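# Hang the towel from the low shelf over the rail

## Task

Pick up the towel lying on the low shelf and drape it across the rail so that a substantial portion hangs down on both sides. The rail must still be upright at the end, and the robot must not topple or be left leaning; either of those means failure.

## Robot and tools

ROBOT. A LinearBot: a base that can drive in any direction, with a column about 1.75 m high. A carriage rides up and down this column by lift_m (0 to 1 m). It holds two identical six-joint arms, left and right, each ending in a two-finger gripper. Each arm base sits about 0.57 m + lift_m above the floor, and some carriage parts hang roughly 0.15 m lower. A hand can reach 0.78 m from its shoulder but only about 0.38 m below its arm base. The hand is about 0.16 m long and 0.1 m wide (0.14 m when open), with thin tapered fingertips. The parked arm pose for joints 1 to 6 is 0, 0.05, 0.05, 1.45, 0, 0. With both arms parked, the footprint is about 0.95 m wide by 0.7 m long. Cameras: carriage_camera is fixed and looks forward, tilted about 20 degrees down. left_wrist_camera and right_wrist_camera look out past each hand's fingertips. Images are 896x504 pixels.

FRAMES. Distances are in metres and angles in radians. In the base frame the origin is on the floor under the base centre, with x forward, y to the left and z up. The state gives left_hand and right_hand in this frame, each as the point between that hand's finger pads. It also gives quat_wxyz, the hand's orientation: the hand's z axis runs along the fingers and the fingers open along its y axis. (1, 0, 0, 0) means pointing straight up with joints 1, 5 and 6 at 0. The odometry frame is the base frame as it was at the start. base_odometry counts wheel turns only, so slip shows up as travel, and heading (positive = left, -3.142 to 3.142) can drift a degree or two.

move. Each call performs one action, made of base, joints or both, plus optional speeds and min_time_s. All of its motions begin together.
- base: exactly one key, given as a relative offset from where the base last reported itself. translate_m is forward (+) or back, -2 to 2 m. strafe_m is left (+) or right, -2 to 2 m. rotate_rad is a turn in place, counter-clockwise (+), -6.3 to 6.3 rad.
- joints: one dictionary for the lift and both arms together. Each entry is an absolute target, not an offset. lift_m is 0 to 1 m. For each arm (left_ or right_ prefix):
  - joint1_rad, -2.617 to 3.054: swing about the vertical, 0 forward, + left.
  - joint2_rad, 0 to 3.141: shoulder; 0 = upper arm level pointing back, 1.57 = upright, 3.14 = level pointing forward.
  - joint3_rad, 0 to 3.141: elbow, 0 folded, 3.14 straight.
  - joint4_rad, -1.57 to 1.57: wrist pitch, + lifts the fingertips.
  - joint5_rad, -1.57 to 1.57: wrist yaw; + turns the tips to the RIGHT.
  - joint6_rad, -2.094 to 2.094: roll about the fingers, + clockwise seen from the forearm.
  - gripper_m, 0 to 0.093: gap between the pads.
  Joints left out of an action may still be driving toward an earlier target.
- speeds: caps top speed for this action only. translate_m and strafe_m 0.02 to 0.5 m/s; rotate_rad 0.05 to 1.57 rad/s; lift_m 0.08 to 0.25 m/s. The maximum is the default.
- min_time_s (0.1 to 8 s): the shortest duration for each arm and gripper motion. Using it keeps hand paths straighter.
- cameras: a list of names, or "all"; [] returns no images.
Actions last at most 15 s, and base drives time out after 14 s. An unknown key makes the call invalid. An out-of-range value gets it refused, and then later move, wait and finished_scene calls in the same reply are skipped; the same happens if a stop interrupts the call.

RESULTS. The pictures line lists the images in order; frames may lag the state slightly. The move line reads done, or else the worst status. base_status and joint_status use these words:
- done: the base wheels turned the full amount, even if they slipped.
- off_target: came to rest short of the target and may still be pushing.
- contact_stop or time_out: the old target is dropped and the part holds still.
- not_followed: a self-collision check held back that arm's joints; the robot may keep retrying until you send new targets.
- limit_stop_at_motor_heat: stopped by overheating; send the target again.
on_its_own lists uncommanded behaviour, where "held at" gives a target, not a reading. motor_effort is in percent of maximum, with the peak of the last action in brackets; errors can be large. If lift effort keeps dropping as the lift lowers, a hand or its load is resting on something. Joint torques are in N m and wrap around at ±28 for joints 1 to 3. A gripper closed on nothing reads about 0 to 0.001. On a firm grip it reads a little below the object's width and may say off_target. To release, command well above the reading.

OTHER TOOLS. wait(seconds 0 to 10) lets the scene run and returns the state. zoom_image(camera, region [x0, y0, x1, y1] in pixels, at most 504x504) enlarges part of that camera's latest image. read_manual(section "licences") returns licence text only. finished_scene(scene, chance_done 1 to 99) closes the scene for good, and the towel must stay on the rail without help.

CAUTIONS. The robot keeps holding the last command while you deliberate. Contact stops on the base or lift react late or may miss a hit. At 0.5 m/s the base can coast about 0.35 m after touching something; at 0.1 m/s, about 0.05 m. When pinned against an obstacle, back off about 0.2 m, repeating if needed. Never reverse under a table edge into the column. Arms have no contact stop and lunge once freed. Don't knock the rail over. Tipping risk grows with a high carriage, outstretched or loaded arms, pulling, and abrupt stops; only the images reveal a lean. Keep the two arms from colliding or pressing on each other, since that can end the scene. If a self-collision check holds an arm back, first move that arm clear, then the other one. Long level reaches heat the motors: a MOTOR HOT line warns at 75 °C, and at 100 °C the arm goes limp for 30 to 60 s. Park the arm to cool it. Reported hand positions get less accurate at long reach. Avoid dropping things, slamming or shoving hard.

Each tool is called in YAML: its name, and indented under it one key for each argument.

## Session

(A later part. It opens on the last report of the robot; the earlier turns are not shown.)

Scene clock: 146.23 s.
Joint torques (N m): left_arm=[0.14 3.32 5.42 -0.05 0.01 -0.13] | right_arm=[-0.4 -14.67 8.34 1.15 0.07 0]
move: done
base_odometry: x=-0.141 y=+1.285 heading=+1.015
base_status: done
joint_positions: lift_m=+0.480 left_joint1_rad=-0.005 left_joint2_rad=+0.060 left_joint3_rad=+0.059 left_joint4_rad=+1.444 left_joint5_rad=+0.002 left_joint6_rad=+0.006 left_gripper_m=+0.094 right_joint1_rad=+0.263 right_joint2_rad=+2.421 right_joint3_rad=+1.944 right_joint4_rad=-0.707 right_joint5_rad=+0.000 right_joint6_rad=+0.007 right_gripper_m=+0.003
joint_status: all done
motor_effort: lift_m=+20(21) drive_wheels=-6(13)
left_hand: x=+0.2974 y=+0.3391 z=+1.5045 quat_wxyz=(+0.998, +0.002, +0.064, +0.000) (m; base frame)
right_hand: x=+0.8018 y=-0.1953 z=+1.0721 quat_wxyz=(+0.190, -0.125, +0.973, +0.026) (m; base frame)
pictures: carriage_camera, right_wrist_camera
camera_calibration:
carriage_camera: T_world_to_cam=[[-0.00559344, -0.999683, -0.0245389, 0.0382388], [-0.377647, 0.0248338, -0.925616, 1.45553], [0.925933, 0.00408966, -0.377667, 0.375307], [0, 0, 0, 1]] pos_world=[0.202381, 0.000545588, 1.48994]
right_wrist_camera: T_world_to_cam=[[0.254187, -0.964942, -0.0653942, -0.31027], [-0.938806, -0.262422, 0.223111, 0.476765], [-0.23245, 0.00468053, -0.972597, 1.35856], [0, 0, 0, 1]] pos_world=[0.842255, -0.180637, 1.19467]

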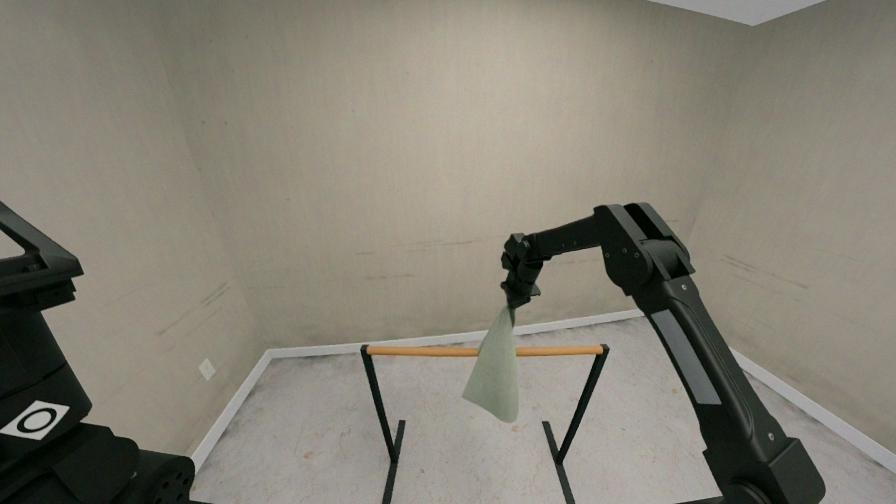

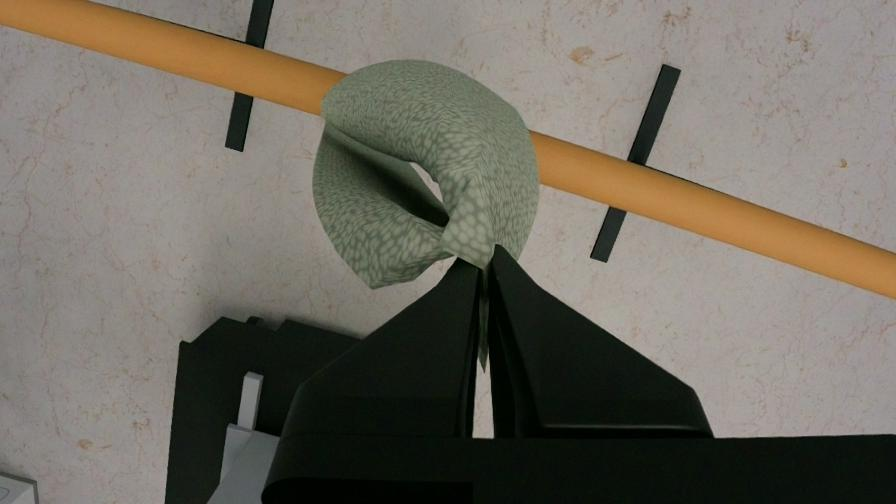

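move:
  base: {"translate_m":0.24}
  speeds: {"translate_m":0.08}
  cameras: ["carriage_camera","right_wrist_camera"]

Scene clock: 152.13 s.
Joint torques (N m): left_arm=[0.21 3.37 5.45 -0.09 -0.02 -0.15] | right_arm=[-0.4 -14.49 8.46 1.13 0.08 0]
move: done
base_odometry: x=-0.015 y=+1.490 heading=+1.016
base_status: done
joint_positions: lift_m=+0.480 left_joint1_rad=-0.005 left_joint2_rad=+0.060 left_joint3_rad=+0.059 left_joint4_rad=+1.446 left_joint5_rad=+0.002 left_joint6_rad=+0.006 left_gripper_m=+0.094 right_joint1_rad=+0.263 right_joint2_rad=+2.421 right_joint3_rad=+1.944 right_joint4_rad=-0.707 right_joint5_rad=+0.000 right_joint6_rad=+0.007 right_gripper_m=+0.003
joint_status: not commanded
motor_effort: lift_m=+20(20) drive_wheels=-5(14)
left_hand: x=+0.2969 y=+0.3391 z=+1.5045 quat_wxyz=(+0.998, +0.002, +0.063, +0.000) (m; base frame)
right_hand: x=+0.8018 y=-0.1952 z=+1.0721 quat_wxyz=(+0.190, -0.125, +0.973, +0.026) (m; base frame)
pictures: carriage_camera, right_wrist_camera
camera_calibration:
carriage_camera: T_world_to_cam=[[-0.00559344, -0.999683, -0.0245389, 0.0382388], [-0.377647, 0.0248338, -0.925616, 1.45553], [0.925933, 0.00408966, -0.377667, 0.375307], [0, 0, 0, 1]] pos_world=[0.202381, 0.000545588, 1.48994]
right_wrist_camera: T_world_to_cam=[[0.254319, -0.964883, -0.0657468, -0.309921], [-0.938747, -0.262633, 0.223108, 0.476682], [-0.23254, 0.00497899, -0.972574, 1.35867], [0, 0, 0, 1]] pos_world=[0.842247, -0.18061, 1.19467]

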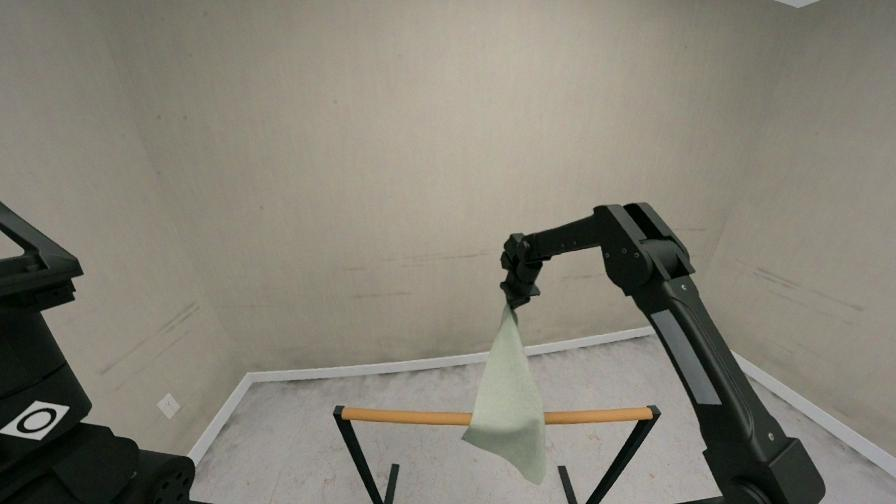

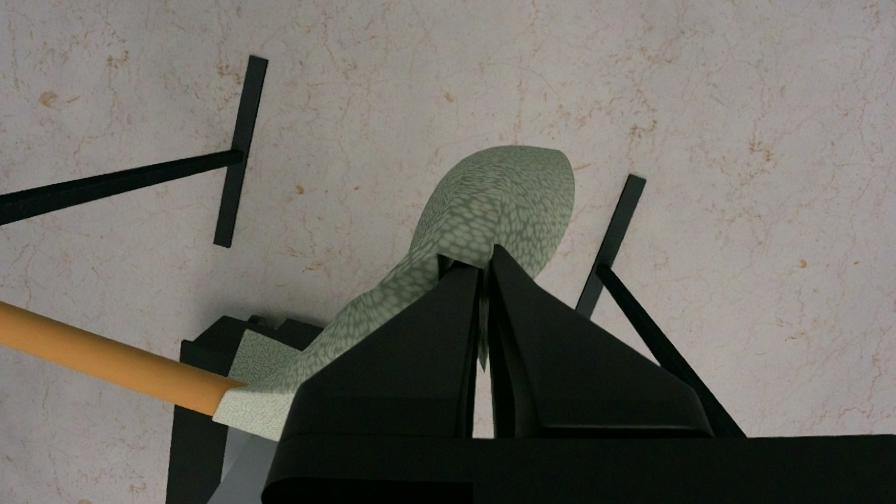

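move:
  joints: {"lift_m":0.28}
  speeds: {"lift_m":0.12}
  cameras: ["carriage_camera","right_wrist_camera"]

Scene clock: 162.33 s.
Joint torques (N m): left_arm=[0.13 3.29 5.42 -0.07 -0.01 -0.13] | right_arm=[-0.57 -14.67 8.16 1.14 0.07 -0.01]
move: done
base_odometry: x=-0.015 y=+1.490 heading=+1.016
base_status: not commanded
joint_positions: lift_m=+0.280 left_joint1_rad=-0.005 left_joint2_rad=+0.060 left_joint3_rad=+0.059 left_joint4_rad=+1.446 left_joint5_rad=+0.002 left_joint6_rad=+0.006 left_gripper_m=+0.094 right_joint1_rad=+0.263 right_joint2_rad=+2.423 right_joint3_rad=+1.947 right_joint4_rad=-0.705 right_joint5_rad=+0.000 right_joint6_rad=+0.007 right_gripper_m=+0.003
joint_status: all done
motor_effort: lift_m=+20(20) drive_wheels=-5(6)
left_hand: x=+0.2968 y=+0.3391 z=+1.3045 quat_wxyz=(+0.998, +0.002, +0.063, +0.000) (m; base frame)
right_hand: x=+0.8028 y=-0.1950 z=+0.8723 quat_wxyz=(+0.192, -0.125, +0.973, +0.026) (m; base frame)
pictures: carriage_camera, right_wrist_camera
camera_calibration:
carriage_camera: T_world_to_cam=[[-0.00559344, -0.999683, -0.0245389, 0.0333308], [-0.377647, 0.0248338, -0.925616, 1.27039], [0.925933, 0.00408966, -0.377667, 0.29977], [0, 0, 0, 1]] pos_world=[0.202381, 0.000545588, 1.28993]
right_wrist_camera: T_world_to_cam=[[0.254513, -0.964831, -0.0657615, -0.323182], [-0.939401, -0.262809, 0.220132, 0.525335], [-0.229673, 0.00574985, -0.973251, 1.16307], [0, 0, 0, 1]] pos_world=[0.842878, -0.18044, 0.995058]

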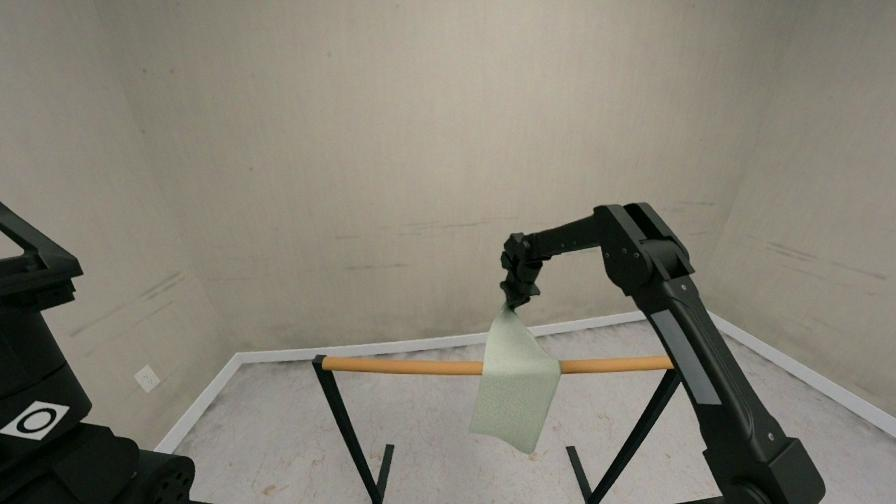

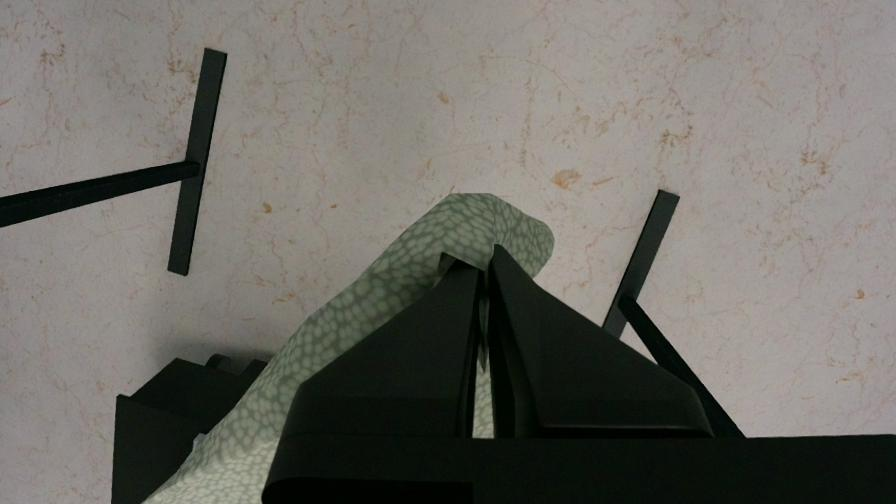

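move:
  joints: {"lift_m":0.2}
  speeds: {"lift_m":0.12}
  cameras: ["carriage_camera"]

move:
  joints: {"right_gripper_m":0.05}
  min_time_s: 1
  cameras: ["carriage_camera","right_wrist_camera"]

Scene clock: 167.53 s.
Joint torques (N m): left_arm=[0.16 3.29 5.45 -0.06 0 -0.15] | right_arm=[-0.34 -14.69 7.9 1.14 0.05 -0.01]
move: done
base_odometry: x=-0.015 y=+1.490 heading=+1.016
base_status: not commanded
joint_positions: lift_m=+0.200 left_joint1_rad=-0.005 left_joint2_rad=+0.060 left_joint3_rad=+0.059 left_joint4_rad=+1.446 left_joint5_rad=+0.002 left_joint6_rad=+0.006 left_gripper_m=+0.094 right_joint1_rad=+0.263 right_joint2_rad=+2.423 right_joint3_rad=+1.949 right_joint4_rad=-0.705 right_joint5_rad=+0.000 right_joint6_rad=+0.007 right_gripper_m=+0.003
joint_status: all done
motor_effort: lift_m=+20(20) drive_wheels=+6(6)
left_hand: x=+0.2969 y=+0.3391 z=+1.2245 quat_wxyz=(+0.998, +0.002, +0.063, +0.000) (m; base frame)
right_hand: x=+0.8035 y=-0.1948 z=+0.7932 quat_wxyz=(+0.193, -0.125, +0.973, +0.026) (m; base frame)
pictures: carriage_camera
camera_calibration:
carriage_camera: T_world_to_cam=[[-0.00559344, -0.999683, -0.0245389, 0.031368], [-0.377647, 0.0248338, -0.925616, 1.19636], [0.925933, 0.00408966, -0.377667, 0.269561], [0, 0, 0, 1]] pos_world=[0.202381, 0.000545588, 1.20994]

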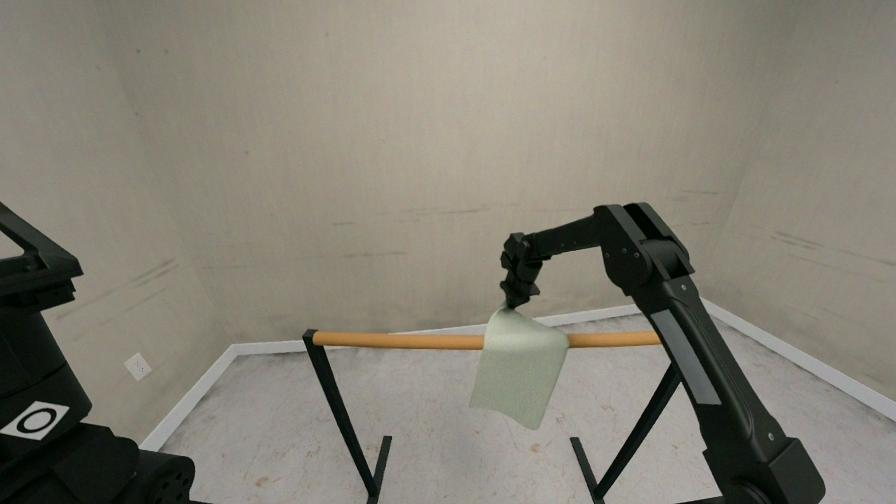

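Scene clock: 168.83 s.
Joint torques (N m): left_arm=[0.12 3.3 5.55 -0.06 -0.01 -0.14] | right_arm=[-0.46 -14.74 7.94 1.12 0.06 0]
move: done
base_odometry: x=-0.015 y=+1.490 heading=+1.016
base_status: not commanded
joint_positions: lift_m=+0.200 left_joint1_rad=-0.005 left_joint2_rad=+0.060 left_joint3_rad=+0.059 left_joint4_rad=+1.446 left_joint5_rad=+0.002 left_joint6_rad=+0.006 left_gripper_m=+0.094 right_joint1_rad=+0.263 right_joint2_rad=+2.423 right_joint3_rad=+1.949 right_joint4_rad=-0.705 right_joint5_rad=+0.000 right_joint6_rad=+0.007 right_gripper_m=+0.050
joint_status: all done
motor_effort: lift_m=+20(20) drive_wheels=+6(6)
left_hand: x=+0.2969 y=+0.3391 z=+1.2245 quat_wxyz=(+0.998, +0.002, +0.063, +0.000) (m; base frame)
right_hand: x=+0.8035 y=-0.1948 z=+0.7932 quat_wxyz=(+0.193, -0.125, +0.973, +0.026) (m; base frame)
pictures: carriage_camera, right_wrist_camera
camera_calibration:
carriage_camera: T_world_to_cam=[[-0.00559344, -0.999683, -0.0245389, 0.031368], [-0.377647, 0.0248338, -0.925616, 1.19636], [0.925933, 0.00408966, -0.377667, 0.269561], [0, 0, 0, 1]] pos_world=[0.202381, 0.000545588, 1.20994]
right_wrist_camera: T_world_to_cam=[[0.254683, -0.964785, -0.0657738, -0.328502], [-0.939965, -0.26296, 0.217527, 0.545978], [-0.227162, 0.00642478, -0.973836, 1.08475], [0, 0, 0, 1]] pos_world=[0.843278, -0.180333, 0.915995]

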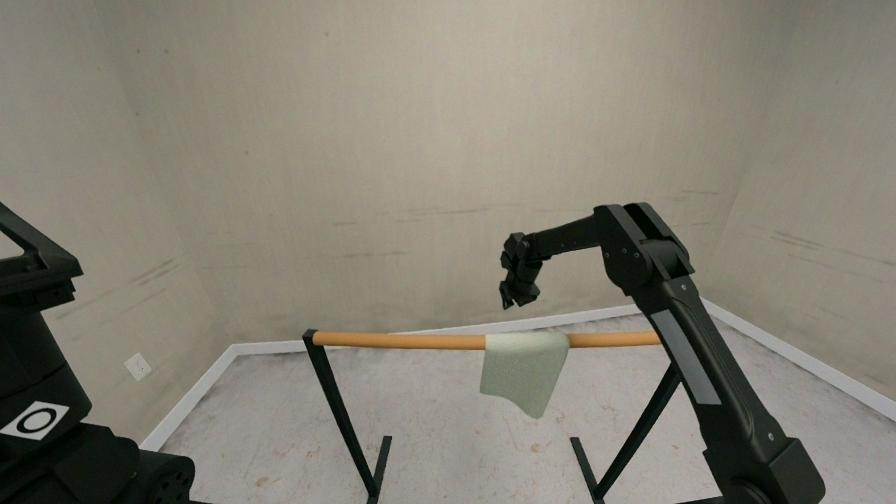

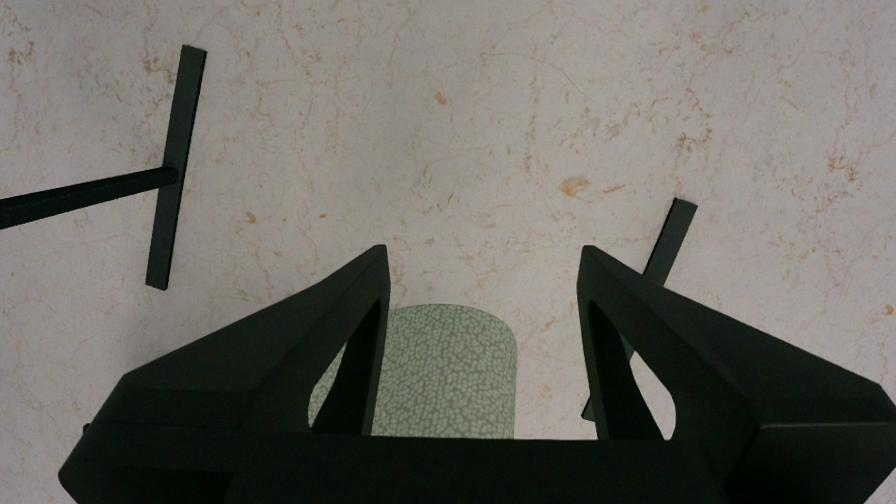

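Released; towel draped. Back off and check.

move:
  joints: {"lift_m":0.55}
  cameras: ["right_wrist_camera","carriage_camera"]

move:
  base: {"translate_m":-0.45}
  speeds: {"translate_m":0.3}
  cameras: ["right_wrist_camera","carriage_camera"]

Scene clock: 173.20 s.
Joint torques (N m): left_arm=[0.16 3.33 5.46 -0.06 0 -0.14] | right_arm=[-0.47 -14.98 7.79 1.09 0.06 -0.03]
move: done
base_odometry: x=-0.015 y=+1.490 heading=+1.016
base_status: not commanded
joint_positions: lift_m=+0.550 left_joint1_rad=-0.005 left_joint2_rad=+0.060 left_joint3_rad=+0.059 left_joint4_rad=+1.446 left_joint5_rad=+0.002 left_joint6_rad=+0.005 left_gripper_m=+0.094 right_joint1_rad=+0.263 right_joint2_rad=+2.424 right_joint3_rad=+1.951 right_joint4_rad=-0.699 right_joint5_rad=+0.000 right_joint6_rad=+0.007 right_gripper_m=+0.050
joint_status: all done
motor_effort: lift_m=+25(30) drive_wheels=+6(6)
left_hand: x=+0.2969 y=+0.3391 z=+1.5739 quat_wxyz=(+0.998, +0.002, +0.063, +0.000) (m; base frame)
right_hand: x=+0.8052 y=-0.1943 z=+1.1432 quat_wxyz=(+0.196, -0.125, +0.972, +0.027) (m; base frame)
pictures: carriage_camera, right_wrist_camera
camera_calibration:
carriage_camera: T_world_to_cam=[[-0.00559344, -0.999683, -0.0245389, 0.0399422], [-0.377647, 0.0248338, -0.925616, 1.51978], [0.925933, 0.00408966, -0.377667, 0.401523], [0, 0, 0, 1]] pos_world=[0.202381, 0.000545588, 1.55936]
right_wrist_camera: T_world_to_cam=[[0.255119, -0.964668, -0.0658034, -0.305767], [-0.941385, -0.263342, 0.21082, 0.480333], [-0.2207, 0.00816216, -0.975308, 1.42282], [0, 0, 0, 1]] pos_world=[0.844202, -0.180085, 1.26631]

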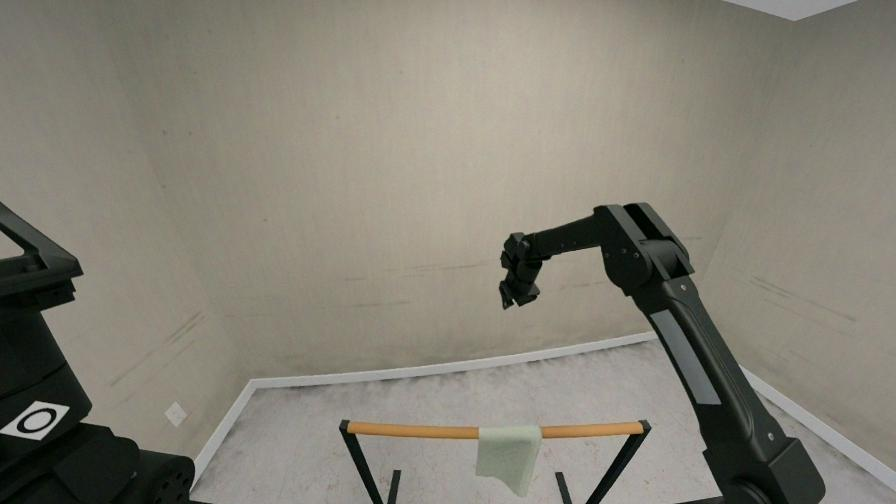

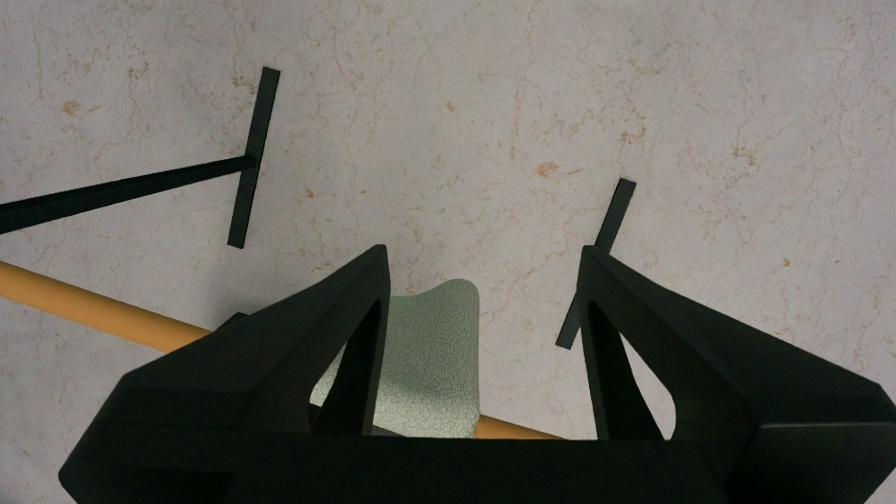

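Scene clock: 176.20 s.
Joint torques (N m): left_arm=[0.18 3.34 5.48 -0.11 0.01 -0.13] | right_arm=[-0.32 -15.02 7.77 1.01 0.05 -0.02]
move: done
base_odometry: x=-0.252 y=+1.107 heading=+1.017
base_status: done
joint_positions: lift_m=+0.550 left_joint1_rad=-0.005 left_joint2_rad=+0.060 left_joint3_rad=+0.059 left_joint4_rad=+1.448 left_joint5_rad=+0.002 left_joint6_rad=+0.005 left_gripper_m=+0.094 right_joint1_rad=+0.261 right_joint2_rad=+2.424 right_joint3_rad=+1.951 right_joint4_rad=-0.694 right_joint5_rad=+0.000 right_joint6_rad=+0.007 right_gripper_m=+0.050
joint_status: not commanded
motor_effort: lift_m=+25(25) drive_wheels=-6(22)
left_hand: x=+0.2965 y=+0.3391 z=+1.5739 quat_wxyz=(+0.998, +0.002, +0.062, +0.000) (m; base frame)
right_hand: x=+0.8064 y=-0.1949 z=+1.1436 quat_wxyz=(+0.199, -0.124, +0.972, +0.027) (m; base frame)
pictures: carriage_camera, right_wrist_camera
camera_calibration:
carriage_camera: T_world_to_cam=[[-0.00559344, -0.999683, -0.0245389, 0.0399422], [-0.377647, 0.0248338, -0.925616, 1.51978], [0.925933, 0.00408966, -0.377667, 0.401523], [0, 0, 0, 1]] pos_world=[0.202381, 0.000545588, 1.55936]
right_wrist_camera: T_world_to_cam=[[0.253938, -0.964978, -0.0658213, -0.305675], [-0.942708, -0.262152, 0.206343, 0.487662], [-0.216372, 0.00965203, -0.976263, 1.42142], [0, 0, 0, 1]] pos_world=[0.844901, -0.180847, 1.26693]

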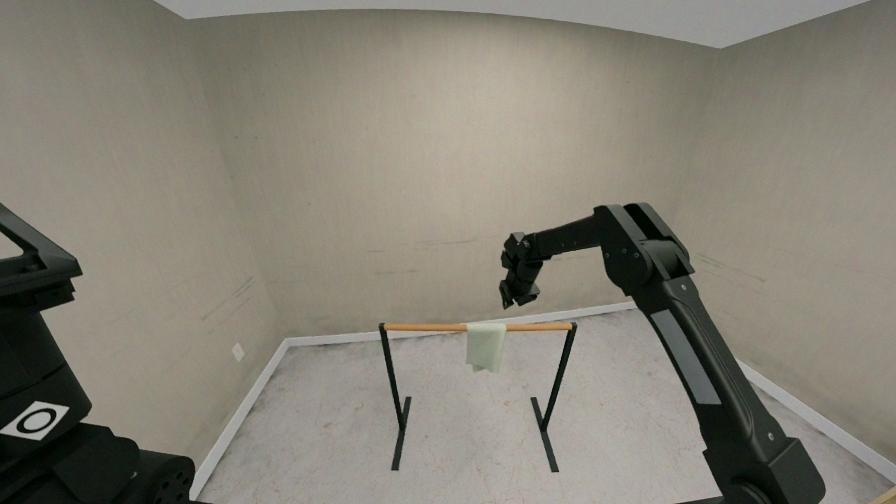

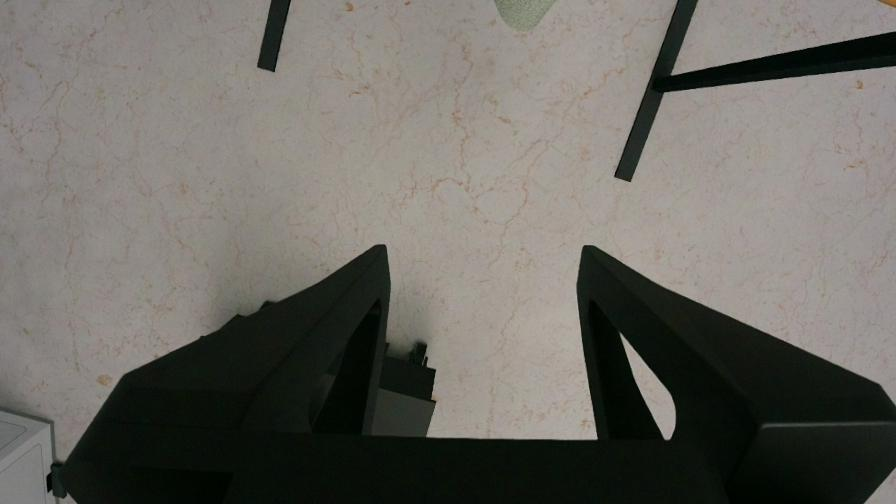

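zoom_image:
  camera: "carriage_camera"
  region: [420, 300, 560, 400]

finished_scene:
  scene: 1
  chance_done: 88

Scaled by 3.600 from the camera's 896x504 image, which has a finer 1280x720 frame.

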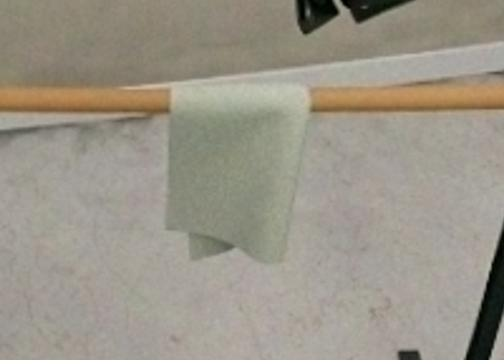

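The scene is finished: the task was done.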